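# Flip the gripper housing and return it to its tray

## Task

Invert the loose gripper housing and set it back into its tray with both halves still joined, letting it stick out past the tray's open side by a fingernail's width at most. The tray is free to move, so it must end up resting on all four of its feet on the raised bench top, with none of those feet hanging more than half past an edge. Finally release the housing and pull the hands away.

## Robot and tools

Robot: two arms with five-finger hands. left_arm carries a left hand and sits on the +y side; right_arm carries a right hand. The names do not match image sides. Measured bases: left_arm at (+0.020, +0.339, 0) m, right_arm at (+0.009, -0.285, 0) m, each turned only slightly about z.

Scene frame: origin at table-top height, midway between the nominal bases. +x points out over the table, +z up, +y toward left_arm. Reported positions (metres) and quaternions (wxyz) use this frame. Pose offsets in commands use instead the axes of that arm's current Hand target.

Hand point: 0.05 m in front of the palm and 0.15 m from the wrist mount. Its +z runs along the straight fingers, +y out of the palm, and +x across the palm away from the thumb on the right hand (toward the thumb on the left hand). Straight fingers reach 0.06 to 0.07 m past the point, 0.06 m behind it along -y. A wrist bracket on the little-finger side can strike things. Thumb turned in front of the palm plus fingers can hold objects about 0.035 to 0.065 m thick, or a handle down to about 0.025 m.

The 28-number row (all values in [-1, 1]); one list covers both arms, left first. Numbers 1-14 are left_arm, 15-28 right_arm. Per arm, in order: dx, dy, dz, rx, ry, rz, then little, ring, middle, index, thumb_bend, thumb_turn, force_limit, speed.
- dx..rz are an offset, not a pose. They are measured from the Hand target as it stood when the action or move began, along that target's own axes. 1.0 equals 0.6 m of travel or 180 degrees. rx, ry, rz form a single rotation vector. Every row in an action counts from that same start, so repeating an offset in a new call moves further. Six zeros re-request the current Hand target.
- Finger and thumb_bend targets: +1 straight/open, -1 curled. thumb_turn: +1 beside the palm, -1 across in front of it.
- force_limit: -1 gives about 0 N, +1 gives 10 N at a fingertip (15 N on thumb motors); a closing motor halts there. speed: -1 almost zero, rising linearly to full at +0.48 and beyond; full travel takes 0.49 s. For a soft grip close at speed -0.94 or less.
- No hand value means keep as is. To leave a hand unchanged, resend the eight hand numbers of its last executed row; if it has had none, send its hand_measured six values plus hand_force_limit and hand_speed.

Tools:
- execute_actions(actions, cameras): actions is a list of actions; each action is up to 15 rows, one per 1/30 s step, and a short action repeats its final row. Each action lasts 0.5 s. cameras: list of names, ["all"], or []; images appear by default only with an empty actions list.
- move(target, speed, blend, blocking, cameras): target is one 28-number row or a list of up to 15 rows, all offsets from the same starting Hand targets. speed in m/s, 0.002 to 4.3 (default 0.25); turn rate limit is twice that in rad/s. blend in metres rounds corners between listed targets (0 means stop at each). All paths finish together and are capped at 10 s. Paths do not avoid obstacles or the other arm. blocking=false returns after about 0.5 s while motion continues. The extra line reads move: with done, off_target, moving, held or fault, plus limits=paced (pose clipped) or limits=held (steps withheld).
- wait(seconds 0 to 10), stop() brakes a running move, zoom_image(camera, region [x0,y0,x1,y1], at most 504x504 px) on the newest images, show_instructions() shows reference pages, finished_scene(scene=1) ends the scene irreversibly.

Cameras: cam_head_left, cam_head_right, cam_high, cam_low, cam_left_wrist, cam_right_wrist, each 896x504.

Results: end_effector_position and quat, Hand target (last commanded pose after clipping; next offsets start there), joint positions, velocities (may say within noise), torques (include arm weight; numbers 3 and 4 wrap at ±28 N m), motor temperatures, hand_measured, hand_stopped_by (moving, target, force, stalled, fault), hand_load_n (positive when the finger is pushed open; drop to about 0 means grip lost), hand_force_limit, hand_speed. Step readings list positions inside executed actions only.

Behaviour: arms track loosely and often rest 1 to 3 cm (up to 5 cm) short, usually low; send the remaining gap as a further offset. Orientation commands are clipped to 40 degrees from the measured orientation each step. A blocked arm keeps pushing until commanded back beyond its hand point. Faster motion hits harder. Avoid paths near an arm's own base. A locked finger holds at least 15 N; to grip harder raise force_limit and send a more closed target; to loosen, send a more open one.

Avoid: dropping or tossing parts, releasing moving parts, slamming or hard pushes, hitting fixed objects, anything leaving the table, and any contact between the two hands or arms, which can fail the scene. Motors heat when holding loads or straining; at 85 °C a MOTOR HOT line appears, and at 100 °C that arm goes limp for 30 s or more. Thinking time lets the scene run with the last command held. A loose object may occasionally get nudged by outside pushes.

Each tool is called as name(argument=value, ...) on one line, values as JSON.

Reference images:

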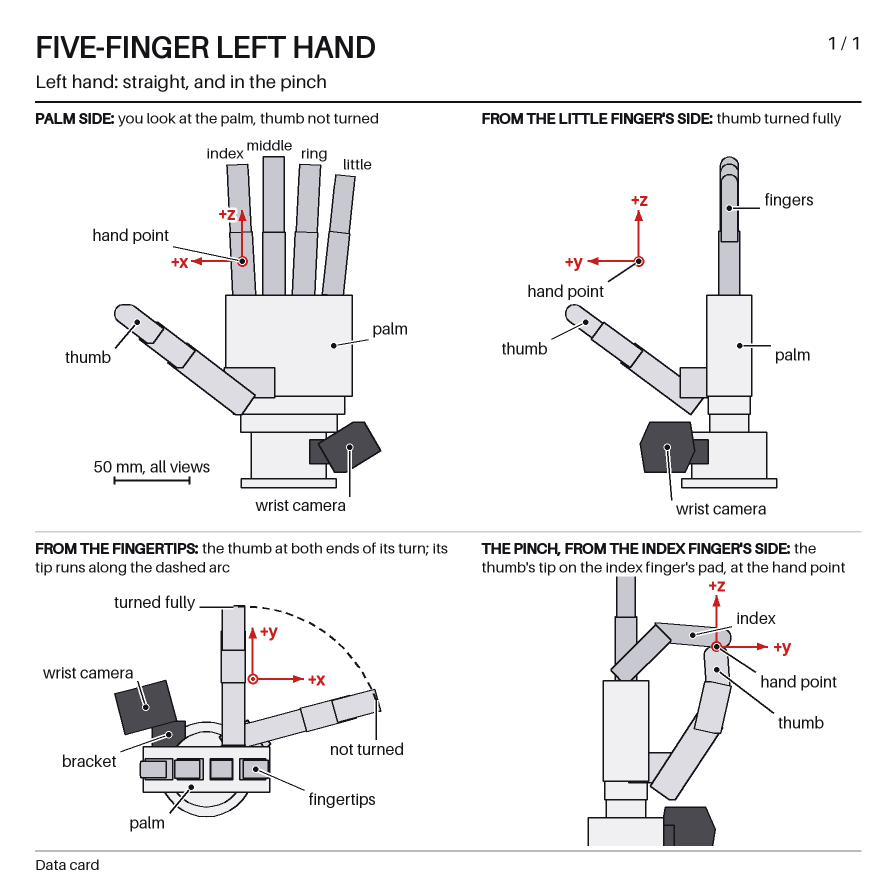

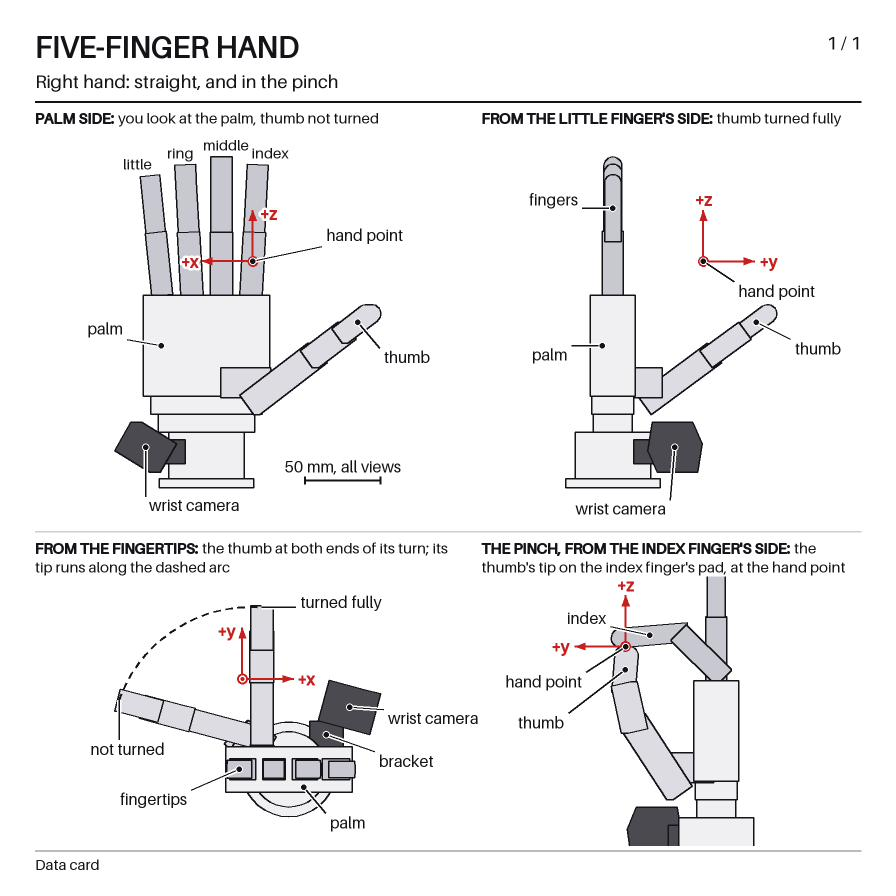

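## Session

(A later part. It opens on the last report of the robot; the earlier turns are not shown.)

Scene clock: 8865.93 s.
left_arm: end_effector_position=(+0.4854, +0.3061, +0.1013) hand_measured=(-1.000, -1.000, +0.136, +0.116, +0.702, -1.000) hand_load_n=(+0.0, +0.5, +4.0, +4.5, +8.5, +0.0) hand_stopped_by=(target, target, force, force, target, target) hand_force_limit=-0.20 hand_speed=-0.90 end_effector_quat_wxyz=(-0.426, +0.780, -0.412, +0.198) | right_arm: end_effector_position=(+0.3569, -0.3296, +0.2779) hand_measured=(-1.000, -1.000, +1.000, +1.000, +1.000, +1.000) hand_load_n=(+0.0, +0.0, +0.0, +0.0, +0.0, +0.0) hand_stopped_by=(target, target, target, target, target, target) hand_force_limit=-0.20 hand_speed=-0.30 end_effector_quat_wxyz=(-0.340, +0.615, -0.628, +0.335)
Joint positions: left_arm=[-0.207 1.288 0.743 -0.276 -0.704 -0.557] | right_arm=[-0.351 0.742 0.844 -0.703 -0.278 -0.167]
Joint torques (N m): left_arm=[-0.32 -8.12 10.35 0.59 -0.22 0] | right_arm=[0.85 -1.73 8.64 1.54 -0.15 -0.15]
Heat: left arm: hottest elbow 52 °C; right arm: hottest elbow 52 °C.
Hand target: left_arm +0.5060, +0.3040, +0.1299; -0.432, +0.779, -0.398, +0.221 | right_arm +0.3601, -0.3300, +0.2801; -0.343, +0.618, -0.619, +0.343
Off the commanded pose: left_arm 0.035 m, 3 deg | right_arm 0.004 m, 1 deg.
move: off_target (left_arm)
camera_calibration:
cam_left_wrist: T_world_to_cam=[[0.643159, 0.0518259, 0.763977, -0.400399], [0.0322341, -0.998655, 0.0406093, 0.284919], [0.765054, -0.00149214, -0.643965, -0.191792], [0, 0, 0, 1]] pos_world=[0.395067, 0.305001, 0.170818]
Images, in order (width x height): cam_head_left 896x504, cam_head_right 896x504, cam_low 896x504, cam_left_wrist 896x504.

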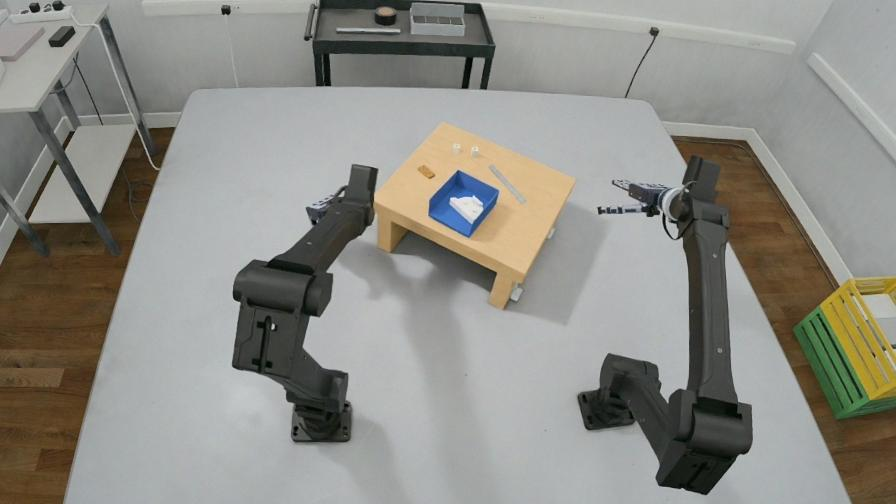

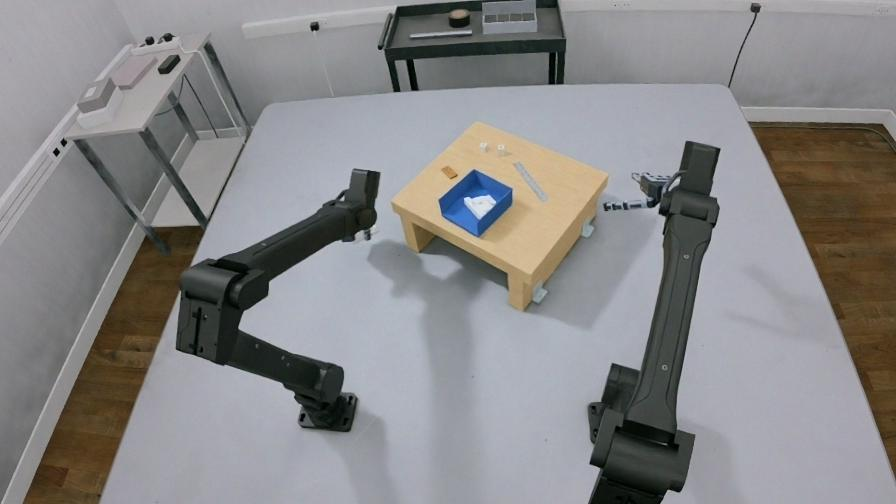

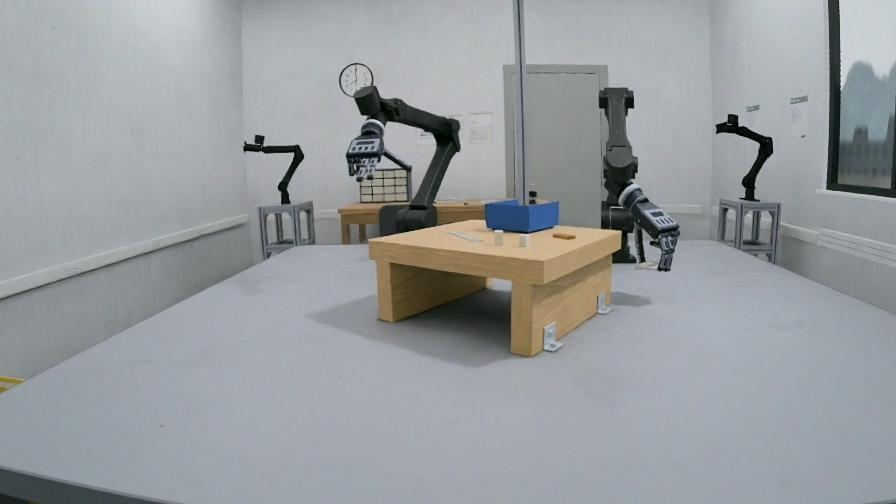

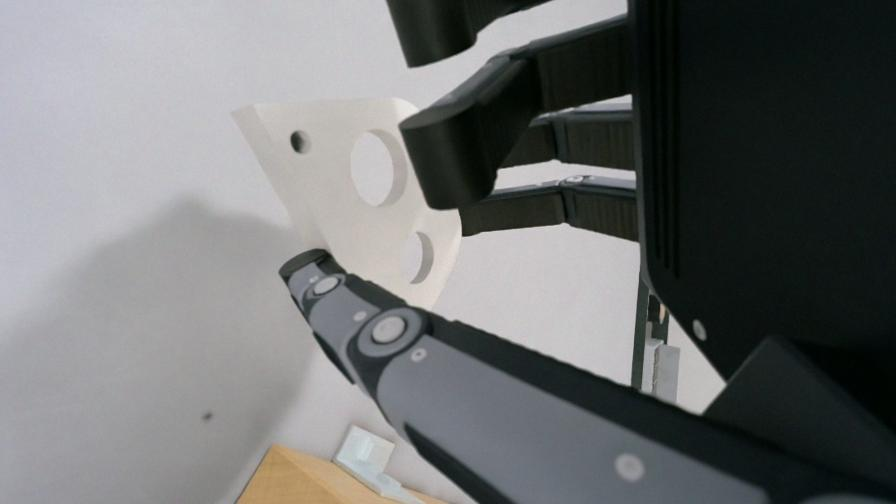

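move(target=[[0.0108,-0.112,-0.1667,0,0.07,0.044,-1,-1,0.05,0.05,0.7,-1,-0.2,-0.9,0,0,0,0,0,0,-1,-1,1,1,1,1,-0.2,-0.3],[0.1475,-0.101,-0.3732,0,0.211,0.132,-1,-1,0.05,0.05,0.7,-1,-0.2,-0.9,0,0,0,0,0,0,-1,-1,1,1,1,1,-0.2,-0.3],[0.3642,-0.0447,-0.4632,0,0.4221,0.2638,-1,-1,0.05,0.05,0.7,-1,-0.2,-0.9,0,0,0,0,0,0,-1,-1,1,1,1,1,-0.2,-0.3]], speed=0.2, blend=0.03, cameras=["cam_head_left","cam_head_right","cam_left_wrist","cam_high","cam_low"])

zoom_image(camera="cam_head_right", region=[420, 140, 540, 240])

zoom_image(camera="cam_head_left", region=[400, 130, 520, 240])

Scene clock: 8916.07 s.
left_arm: end_effector_position=(+0.4424, +0.0077, +0.2686) hand_measured=(-1.000, -1.000, +0.136, +0.116, +0.702, -1.000) hand_load_n=(+0.0, +0.0, +4.0, +4.5, +8.5, -0.5) hand_stopped_by=(target, target, force, force, target, target) hand_force_limit=-0.20 hand_speed=-0.90 end_effector_quat_wxyz=(+0.136, -0.290, +0.837, -0.443) | right_arm: end_effector_position=(+0.3569, -0.3296, +0.2779) hand_measured=(-1.000, -1.000, +1.000, +1.000, +1.000, +1.000) hand_load_n=(+0.0, +0.0, +0.0, +0.0, +0.0, -0.5) hand_stopped_by=(target, target, target, target, target, target) hand_force_limit=-0.20 hand_speed=-0.30 end_effector_quat_wxyz=(-0.340, +0.615, -0.628, +0.335)
Joint positions: left_arm=[-0.471 1.313 1.205 -0.544 0.35 0.22] | right_arm=[-0.351 0.742 0.844 -0.703 -0.278 -0.167]
Joint torques (N m): left_arm=[-1.26 -9 12.31 0.95 0.34 0.1] | right_arm=[0.85 -1.67 8.64 1.54 -0.15 -0.15]
Motor temperatures (°C): left_arm=[35 35 58 34 39 32] | right_arm=[37 37 52 36 34 34]
Heat: left arm: hottest elbow 58 °C; right arm: hottest elbow 52 °C.
Hand target: left_arm +0.4547, -0.0029, +0.2998; +0.151, -0.272, +0.831, -0.461 | right_arm +0.3601, -0.3300, +0.2801; -0.343, +0.618, -0.619, +0.343
Off the commanded pose: left_arm 0.035 m, 3 deg | right_arm 0.004 m, 1 deg.
move: off_target (left_arm)
camera_calibration:
cam_left_wrist: T_world_to_cam=[[0.121029, -0.617443, 0.777249, -0.252517], [-0.992432, -0.058909, 0.10774, 0.409503], [-0.0207361, -0.784406, -0.6199, 0.295616], [0, 0, 0, 1]] pos_world=[0.443096, 0.100092, 0.335401]
Images, in order (width x height): cam_head_left 896x504, cam_head_right 896x504, cam_high 896x504, cam_low 896x504, cam_left_wrist 896x504.

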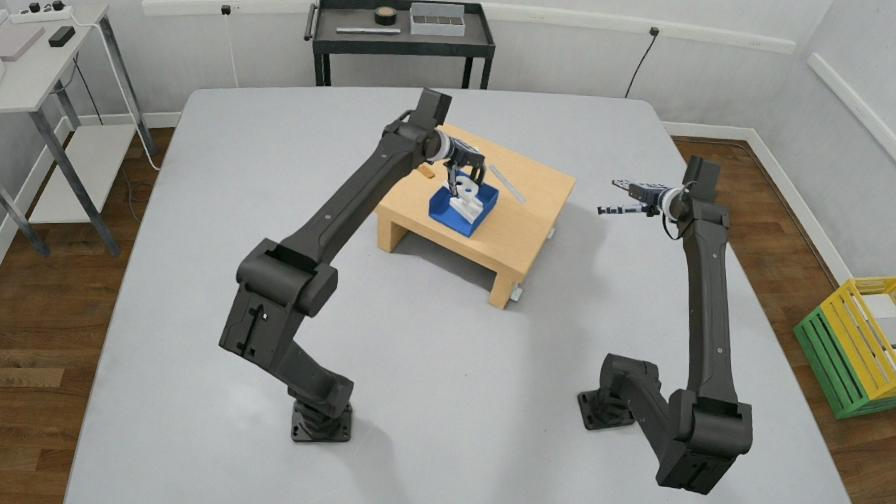

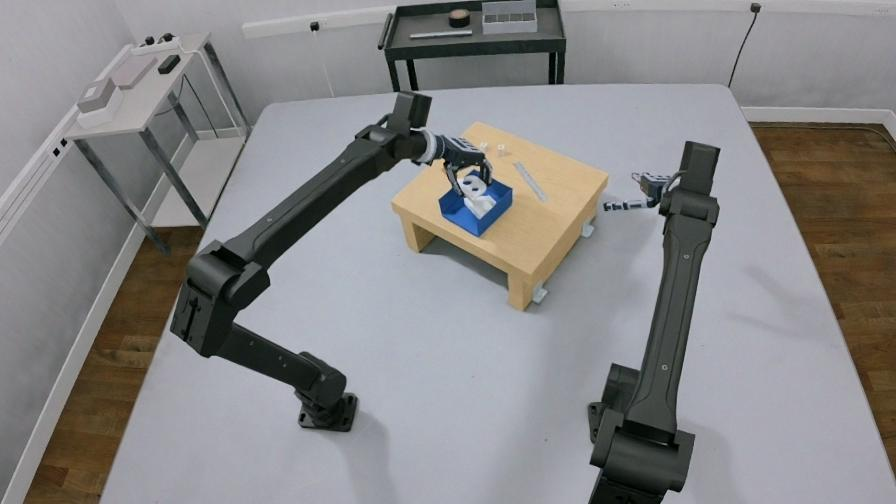

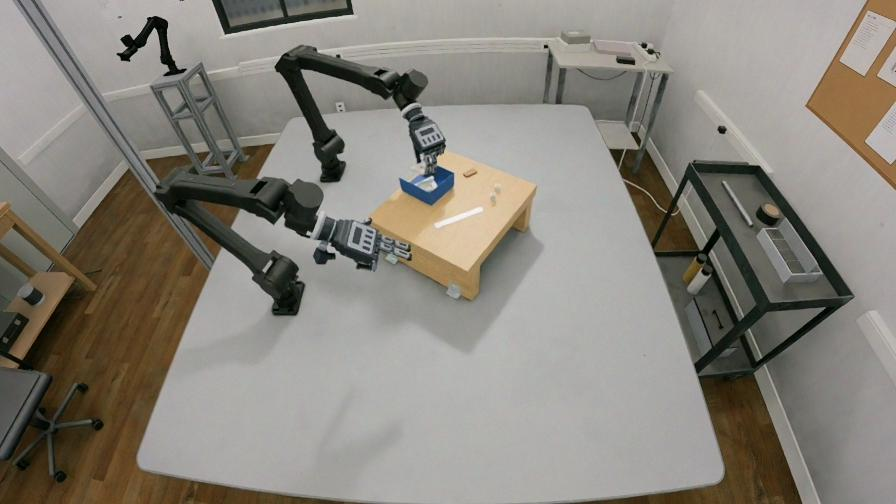

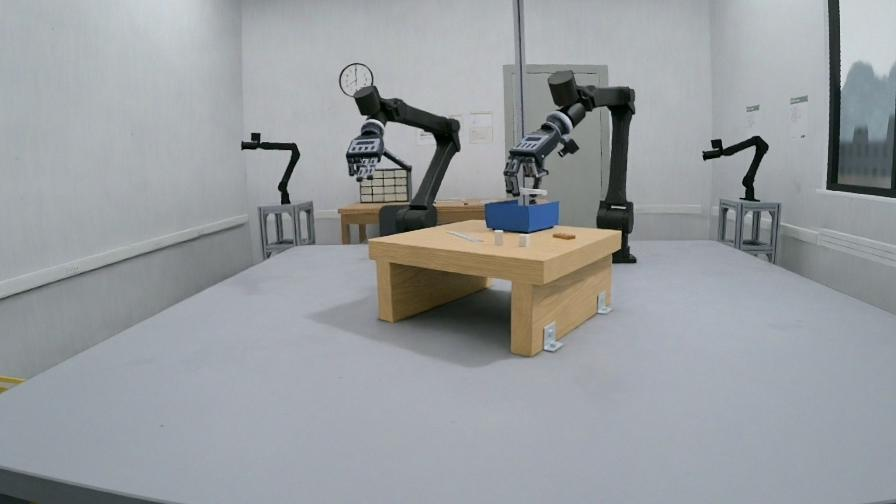

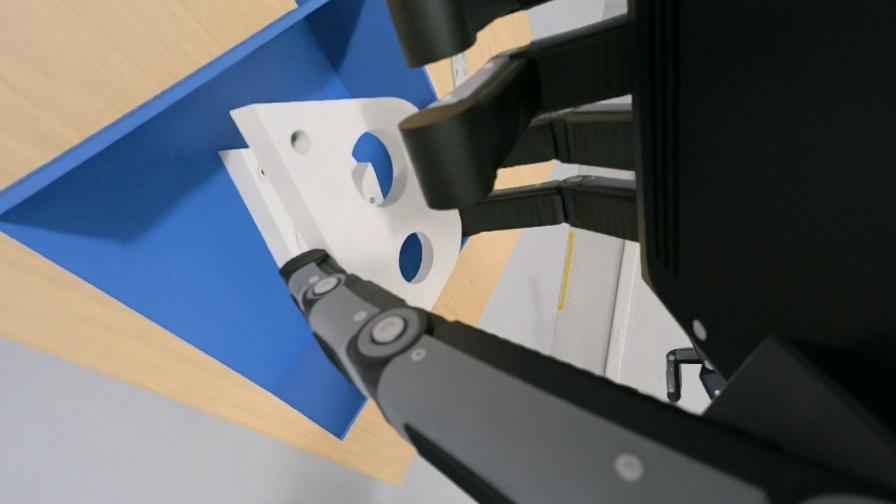

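Scaled by 4.200 from the camera's 896x504 image, which has a finer 1280x720 frame.

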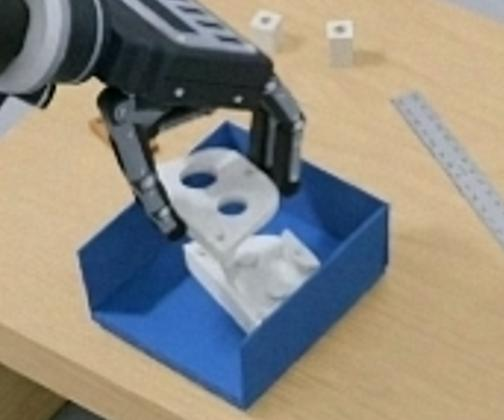

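Scaled by 4.200 from the camera's 896x504 image, which has a finer 1280x720 frame.

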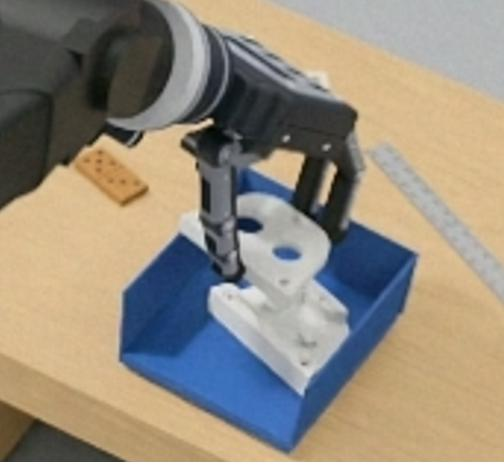

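zoom_image(camera="cam_head_right", region=[452, 170, 502, 220])

zoom_image(camera="cam_head_left", region=[440, 170, 490, 225])

Scaled by 10.080 from the camera's 896x504 image, which has a finer 1280x720 frame.

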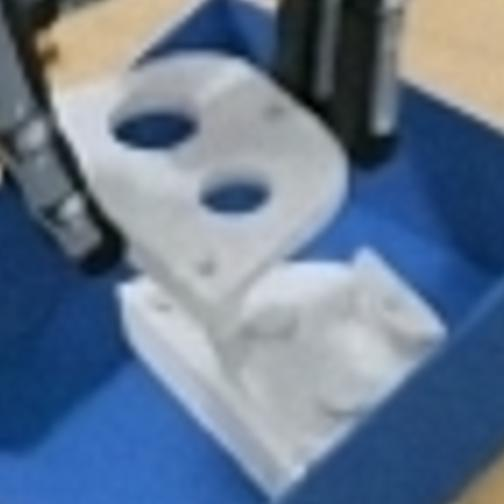

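Scaled by 9.164 from the camera's 896x504 image, which has a finer 1280x720 frame.

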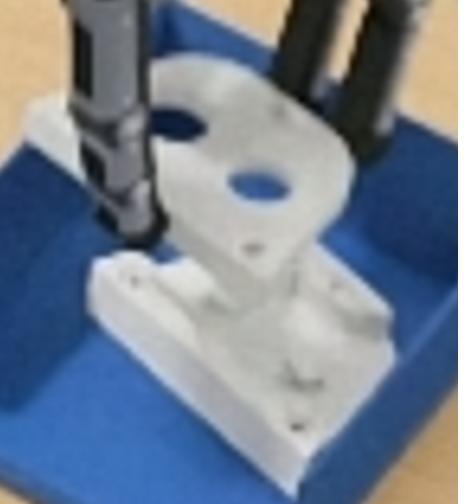

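move(target=[0.034,0.0417,0.0365,0.0056,0.0188,0.0118,-1,-1,0.05,0.05,0.7,-1,-0.2,-0.9,0,0,0,0,0,0,-1,-1,1,1,1,1,-0.2,-0.3], speed=0.06, cameras=["cam_head_left","cam_head_right","cam_left_wrist","cam_high","cam_low"])

zoom_image(camera="cam_head_right", region=[452, 170, 502, 220])

zoom_image(camera="cam_head_left", region=[440, 170, 490, 225])

Scene clock: 9007.67 s.
left_arm: end_effector_position=(+0.4409, -0.0152, +0.2726) hand_measured=(-1.000, -1.000, +0.136, +0.116, +0.702, -1.000) hand_load_n=(+0.0, +0.5, +4.5, +4.5, +8.5, +0.0) hand_stopped_by=(target, target, force, force, target, target) hand_force_limit=-0.20 hand_speed=-0.90 end_effector_quat_wxyz=(+0.137, -0.251, +0.834, -0.472) | right_arm: end_effector_position=(+0.3569, -0.3296, +0.2779) hand_measured=(-1.000, -1.000, +1.000, +1.000, +1.000, +1.000) hand_load_n=(+0.0, +0.0, +0.0, +0.0, +0.0, +0.0) hand_stopped_by=(target, target, target, target, target, target) hand_force_limit=-0.20 hand_speed=-0.30 end_effector_quat_wxyz=(-0.340, +0.615, -0.628, +0.335)
Joint positions: left_arm=[-0.499 1.324 1.196 -0.465 0.389 0.24] | right_arm=[-0.351 0.742 0.844 -0.703 -0.278 -0.167]
Joint torques (N m): left_arm=[-1.26 -8.88 7.41 1.76 0.32 0.09] | right_arm=[0.85 -1.73 8.64 1.54 -0.15 -0.15]
Motor temperatures (°C): left_arm=[35 36 59 34 39 32] | right_arm=[37 37 52 36 34 34]
Heat: left arm: hottest elbow 59 °C; right arm: hottest elbow 52 °C.
Hand target: left_arm +0.4416, -0.0191, +0.2669; +0.138, -0.242, +0.836, -0.473 | right_arm +0.3601, -0.3300, +0.2801; -0.343, +0.618, -0.619, +0.343
Off the commanded pose: left_arm 0.007 m, 1 deg | right_arm 0.004 m, 1 deg.
move: done
camera_calibration:
cam_left_wrist: T_world_to_cam=[[0.0358952, -0.591295, 0.805656, -0.23936], [-0.998385, 0.0142956, 0.054974, 0.424366], [-0.0440231, -0.806329, -0.589827, 0.281783], [0, 0, 0, 1]] pos_world=[0.444678, 0.0796116, 0.335716]
Images, in order (width x height): cam_head_left 896x504, cam_head_right 896x504, cam_high 896x504, cam_low 896x504, cam_left_wrist 896x504.

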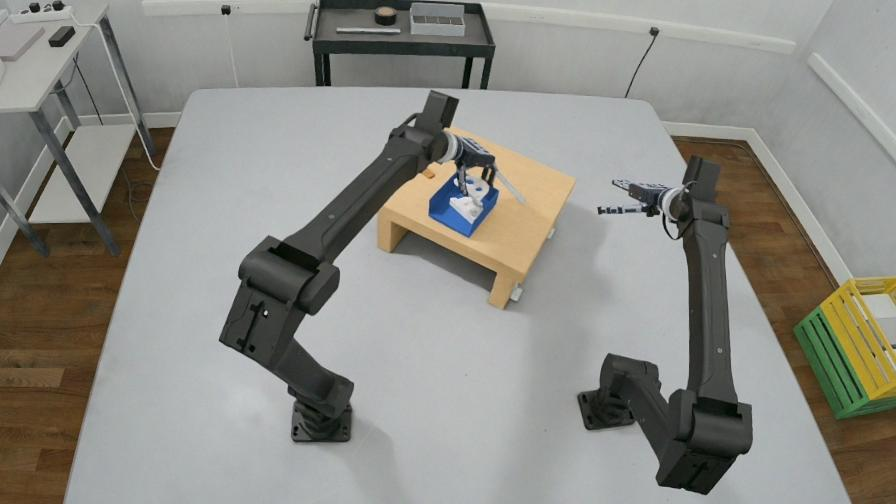

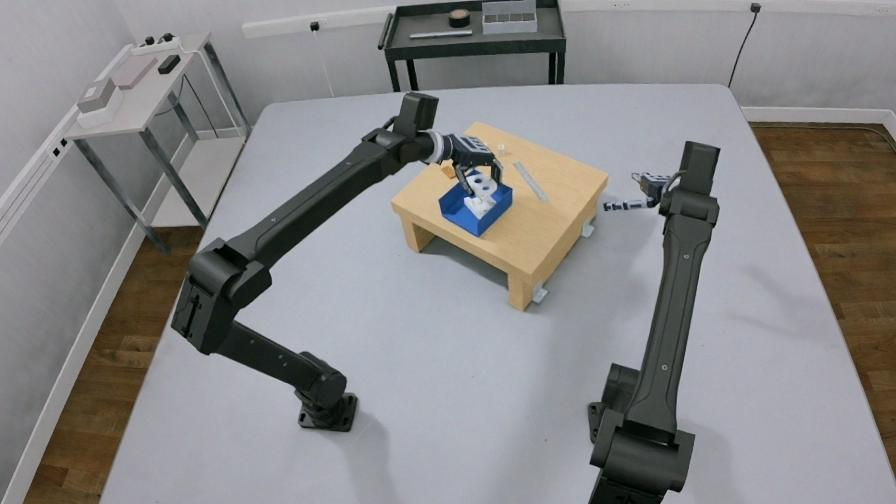

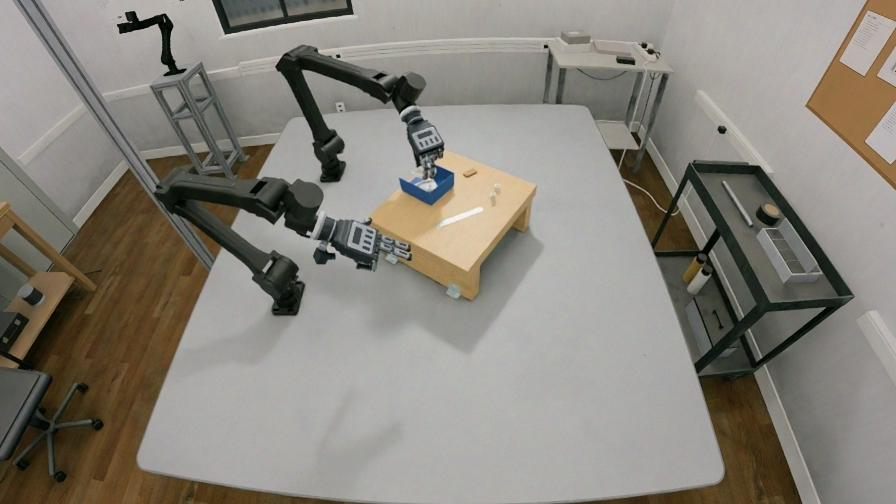

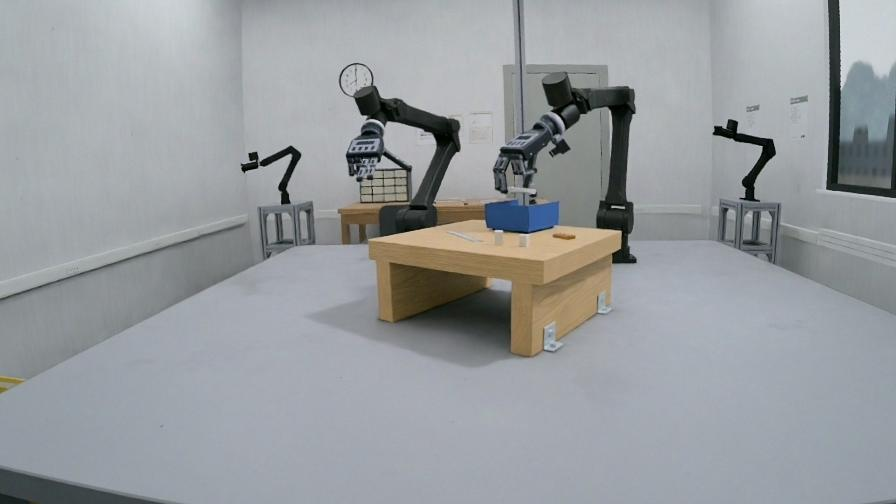

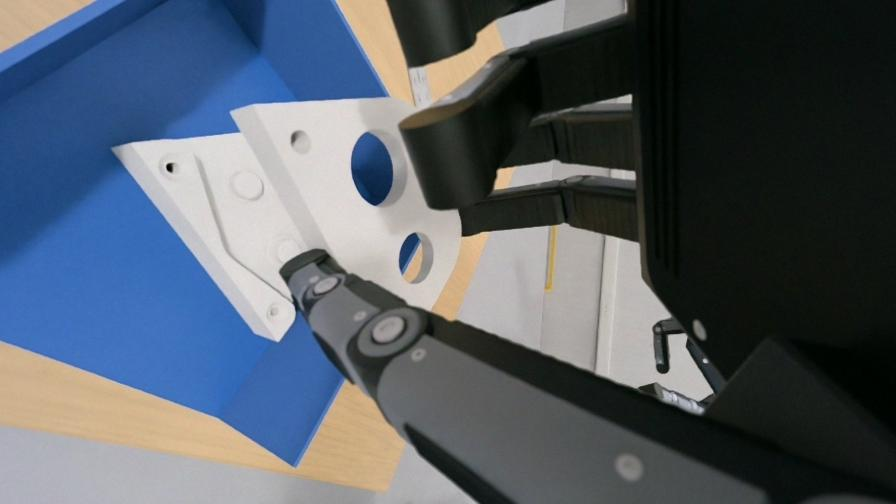

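Scaled by 10.080 from the camera's 896x504 image, which has a finer 1280x720 frame.

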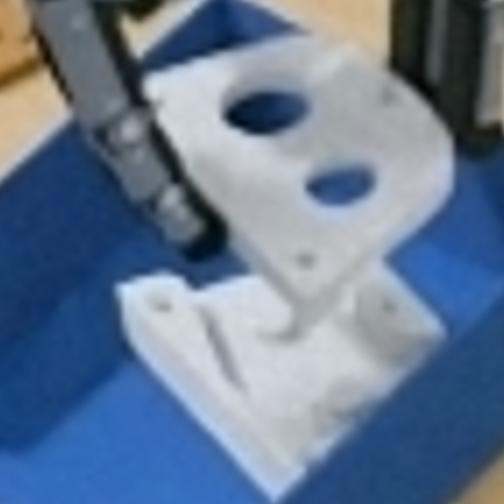

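Scaled by 9.164 from the camera's 896x504 image, which has a finer 1280x720 frame.

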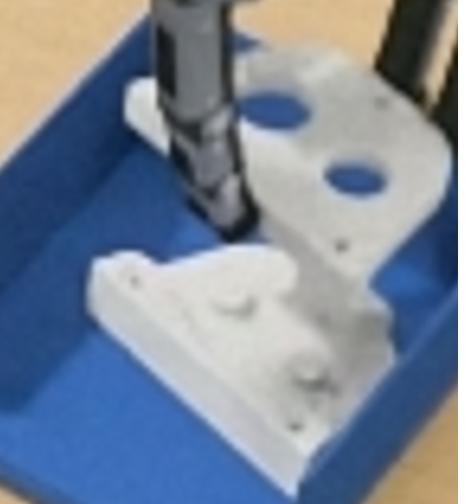

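move(target=[0.0048,0.0583,0.0255,-0.0056,0,0,-1,-1,0.05,0.05,0.7,-1,-0.2,-0.9,0,0,0,0,0,0,-1,-1,1,1,1,1,-0.2,-0.3], speed=0.05, cameras=["cam_head_left","cam_head_right","cam_left_wrist","cam_low"])

zoom_image(camera="cam_head_right", region=[452, 170, 502, 220])

zoom_image(camera="cam_head_left", region=[440, 170, 490, 225])

Scene clock: 9040.93 s.
left_arm: end_effector_position=(+0.4358, -0.0130, +0.2343) hand_measured=(-1.000, -1.000, +0.136, +0.116, +0.702, -1.000) hand_load_n=(+0.0, +0.0, +4.5, +4.5, +8.5, +0.0) hand_stopped_by=(target, target, force, force, target, target) hand_force_limit=-0.20 hand_speed=-0.90 end_effector_quat_wxyz=(+0.132, -0.251, +0.838, -0.466) | right_arm: end_effector_position=(+0.3569, -0.3296, +0.2779) hand_measured=(-1.000, -1.000, +1.000, +1.000, +1.000, +1.000) hand_load_n=(+0.0, +0.0, +0.0, -0.5, +0.0, +0.0) hand_stopped_by=(target, target, target, target, target, target) hand_force_limit=-0.20 hand_speed=-0.30 end_effector_quat_wxyz=(-0.340, +0.615, -0.628, +0.335)
Joint positions: left_arm=[-0.502 1.335 1.114 -0.39 0.388 0.245] | right_arm=[-0.351 0.742 0.844 -0.703 -0.278 -0.167]
Joint torques (N m): left_arm=[-1.32 -8.88 7.32 1.78 0.1 0.11] | right_arm=[0.85 -1.73 8.64 1.54 -0.15 -0.15]
Motor temperatures (°C): left_arm=[35 36 58 34 39 32] | right_arm=[37 37 52 36 34 34]
Heat: left arm: hottest elbow 58 °C; right arm: hottest elbow 52 °C.
Hand target: left_arm +0.4364, -0.0166, +0.2291; +0.135, -0.243, +0.840, -0.465 | right_arm +0.3601, -0.3300, +0.2801; -0.343, +0.618, -0.619, +0.343
Off the commanded pose: left_arm 0.006 m, 1 deg | right_arm 0.004 m, 1 deg.
move: done
camera_calibration:
cam_left_wrist: T_world_to_cam=[[0.0432759, -0.601415, 0.797764, -0.208483], [-0.997578, 0.0175044, 0.0673113, 0.41818], [-0.0544464, -0.798745, -0.599201, 0.267589], [0, 0, 0, 1]] pos_world=[0.440758, 0.0810302, 0.298512]
Images, in order (width x height): cam_head_left 896x504, cam_head_right 896x504, cam_low 896x504, cam_left_wrist 896x504.

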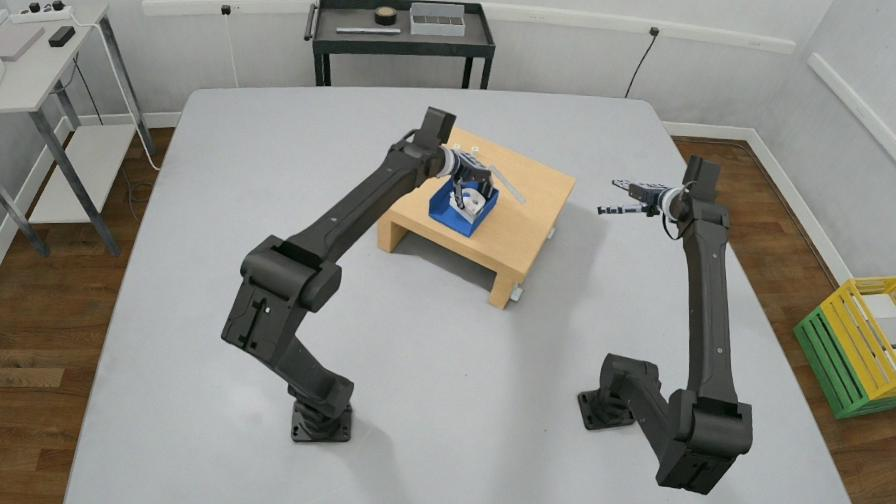

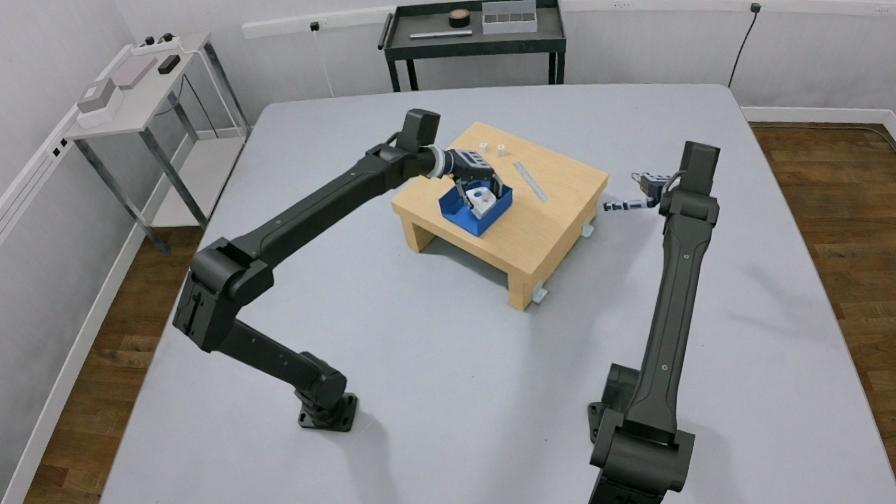

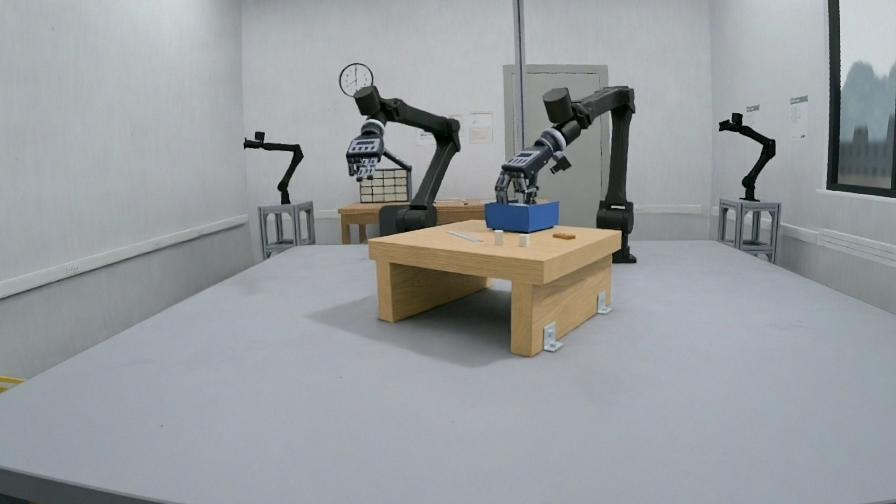

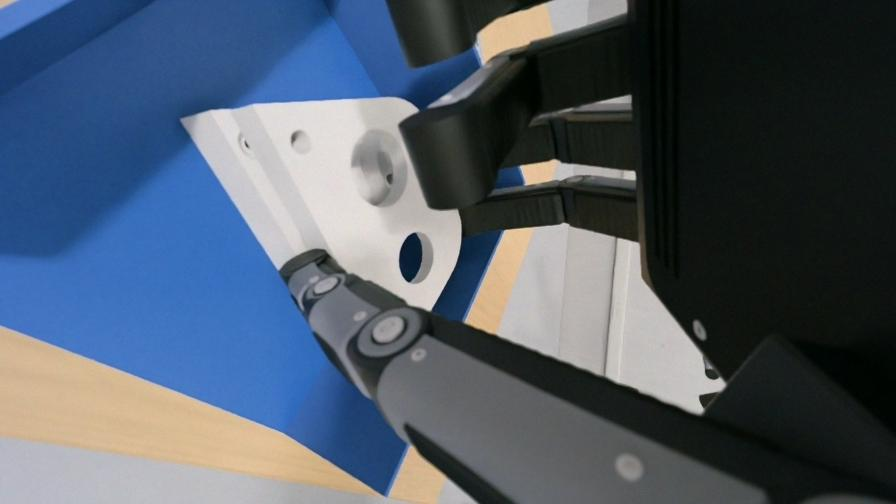

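Scaled by 10.080 from the camera's 896x504 image, which has a finer 1280x720 frame.

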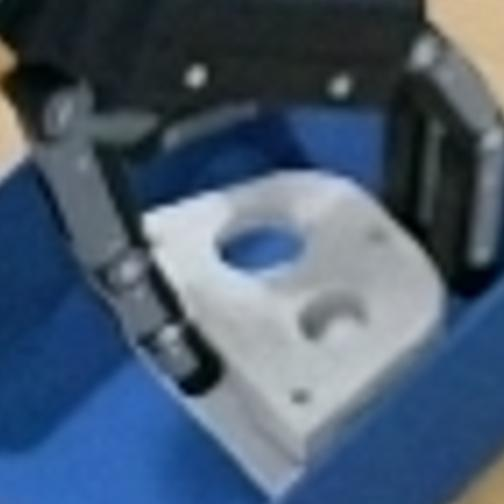

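Scaled by 9.164 from the camera's 896x504 image, which has a finer 1280x720 frame.

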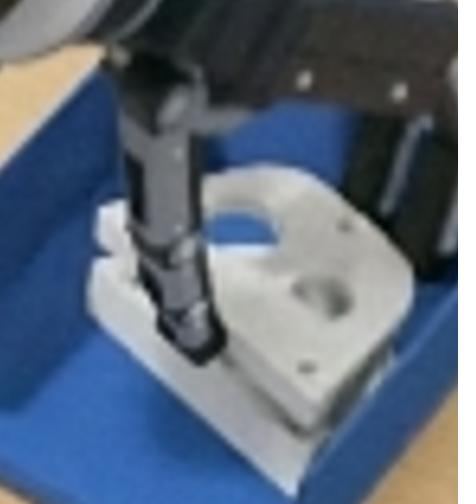

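move(target=[0.0004,0.0171,0.0151,0,0.008,0.005,-1,-1,0.05,0.05,0.7,-1,-0.2,-0.9,0,0,0,0,0,0,-1,-1,1,1,1,1,-0.2,-0.3], speed=0.03, cameras=["cam_head_left","cam_head_right","cam_left_wrist","cam_low"])

zoom_image(camera="cam_head_right", region=[452, 170, 502, 220])

zoom_image(camera="cam_head_left", region=[440, 170, 490, 225])

Scene clock: 9100.63 s.
left_arm: end_effector_position=(+0.4368, -0.0166, +0.2237) hand_measured=(-1.000, -1.000, +0.136, +0.116, +0.702, -1.000) hand_load_n=(+0.0, +0.0, +4.0, +4.5, +8.0, +0.0) hand_stopped_by=(target, target, force, force, target, target) hand_force_limit=-0.20 hand_speed=-0.90 end_effector_quat_wxyz=(+0.129, -0.238, +0.841, -0.469) | right_arm: end_effector_position=(+0.3569, -0.3296, +0.2779) hand_measured=(-1.000, -1.000, +1.000, +1.000, +1.000, +1.000) hand_load_n=(+0.0, +0.0, +0.0, +0.0, +0.0, -0.5) hand_stopped_by=(target, target, target, target, target, target) hand_force_limit=-0.20 hand_speed=-0.30 end_effector_quat_wxyz=(-0.340, +0.615, -0.628, +0.335)
Joint positions: left_arm=[-0.502 1.354 1.102 -0.361 0.409 0.265] | right_arm=[-0.351 0.742 0.844 -0.703 -0.278 -0.167]
Joint torques (N m): left_arm=[-1.08 -8.88 7.06 1.77 0.32 0.09] | right_arm=[0.85 -1.73 8.64 1.54 -0.15 -0.15]
Motor temperatures (°C): left_arm=[35 36 56 34 38 32] | right_arm=[37 37 52 36 34 34]
Heat: left arm: hottest elbow 56 °C; right arm: hottest elbow 52 °C.
Hand target: left_arm +0.4374, -0.0186, +0.2156; +0.129, -0.231, +0.844, -0.467 | right_arm +0.3601, -0.3300, +0.2801; -0.343, +0.618, -0.619, +0.343
Off the commanded pose: left_arm 0.008 m, 1 deg | right_arm 0.004 m, 1 deg.
move: done
camera_calibration:
cam_left_wrist: T_world_to_cam=[[0.0207658, -0.601339, 0.798724, -0.192687], [-0.997126, 0.0457606, 0.0603759, 0.42177], [-0.0728565, -0.797683, -0.59866, 0.266386], [0, 0, 0, 1]] pos_world=[0.443967, 0.0773208, 0.287914]
Images, in order (width x height): cam_head_left 896x504, cam_head_right 896x504, cam_low 896x504, cam_left_wrist 896x504.

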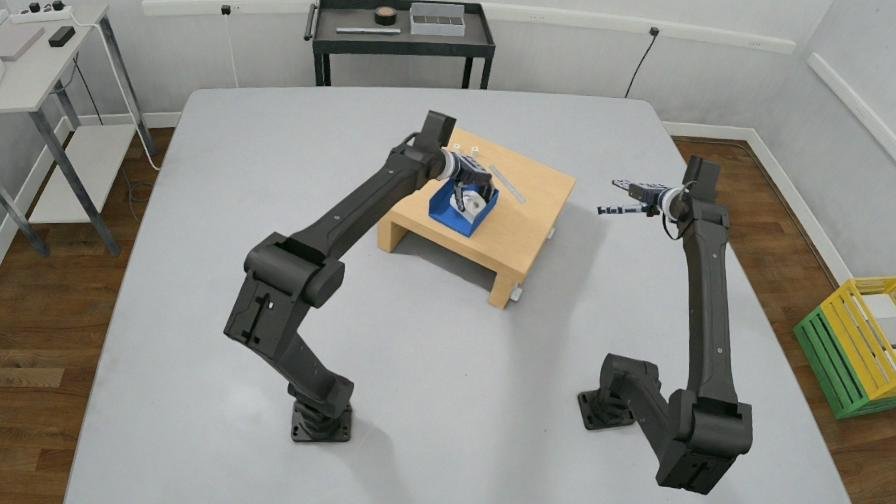

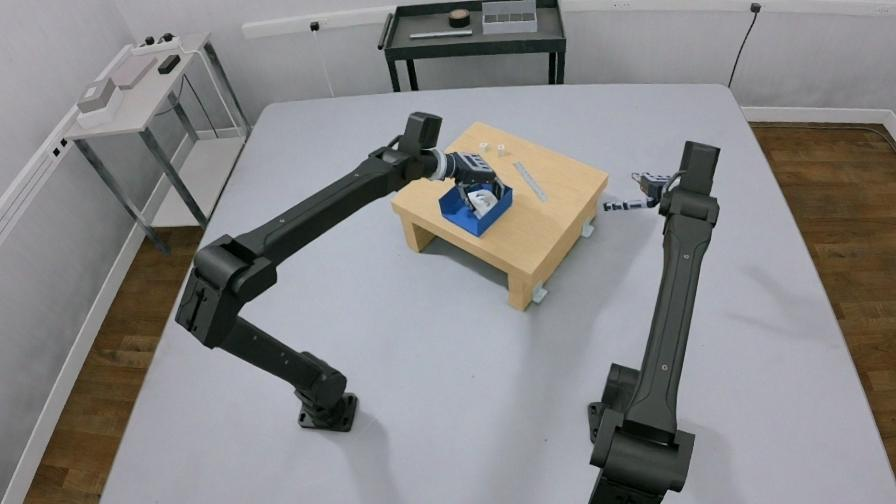

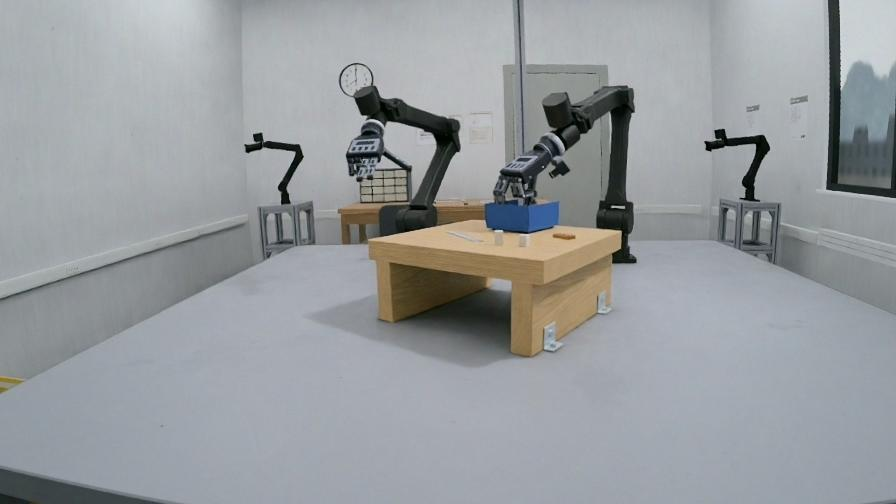

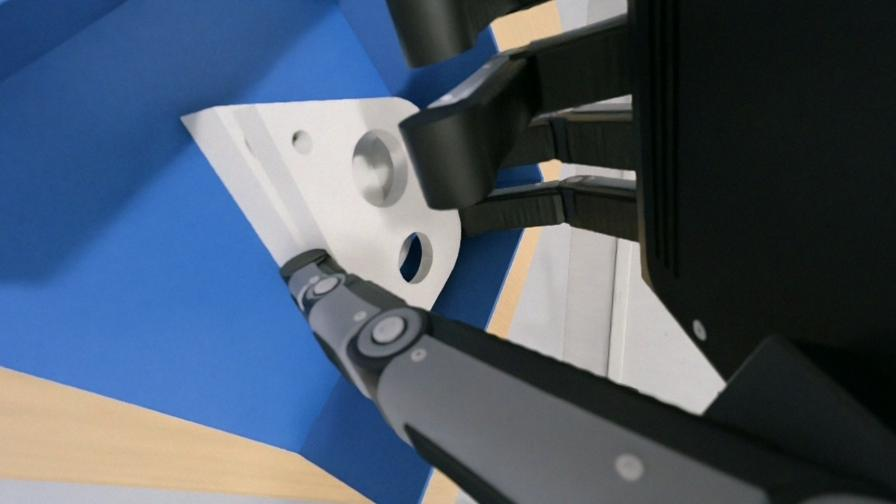

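Scaled by 10.080 from the camera's 896x504 image, which has a finer 1280x720 frame.

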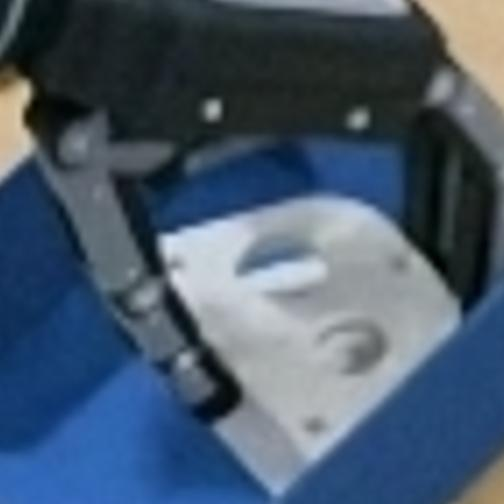

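Scaled by 9.164 from the camera's 896x504 image, which has a finer 1280x720 frame.

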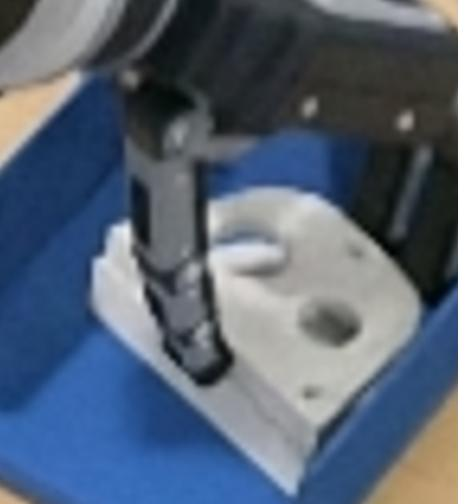

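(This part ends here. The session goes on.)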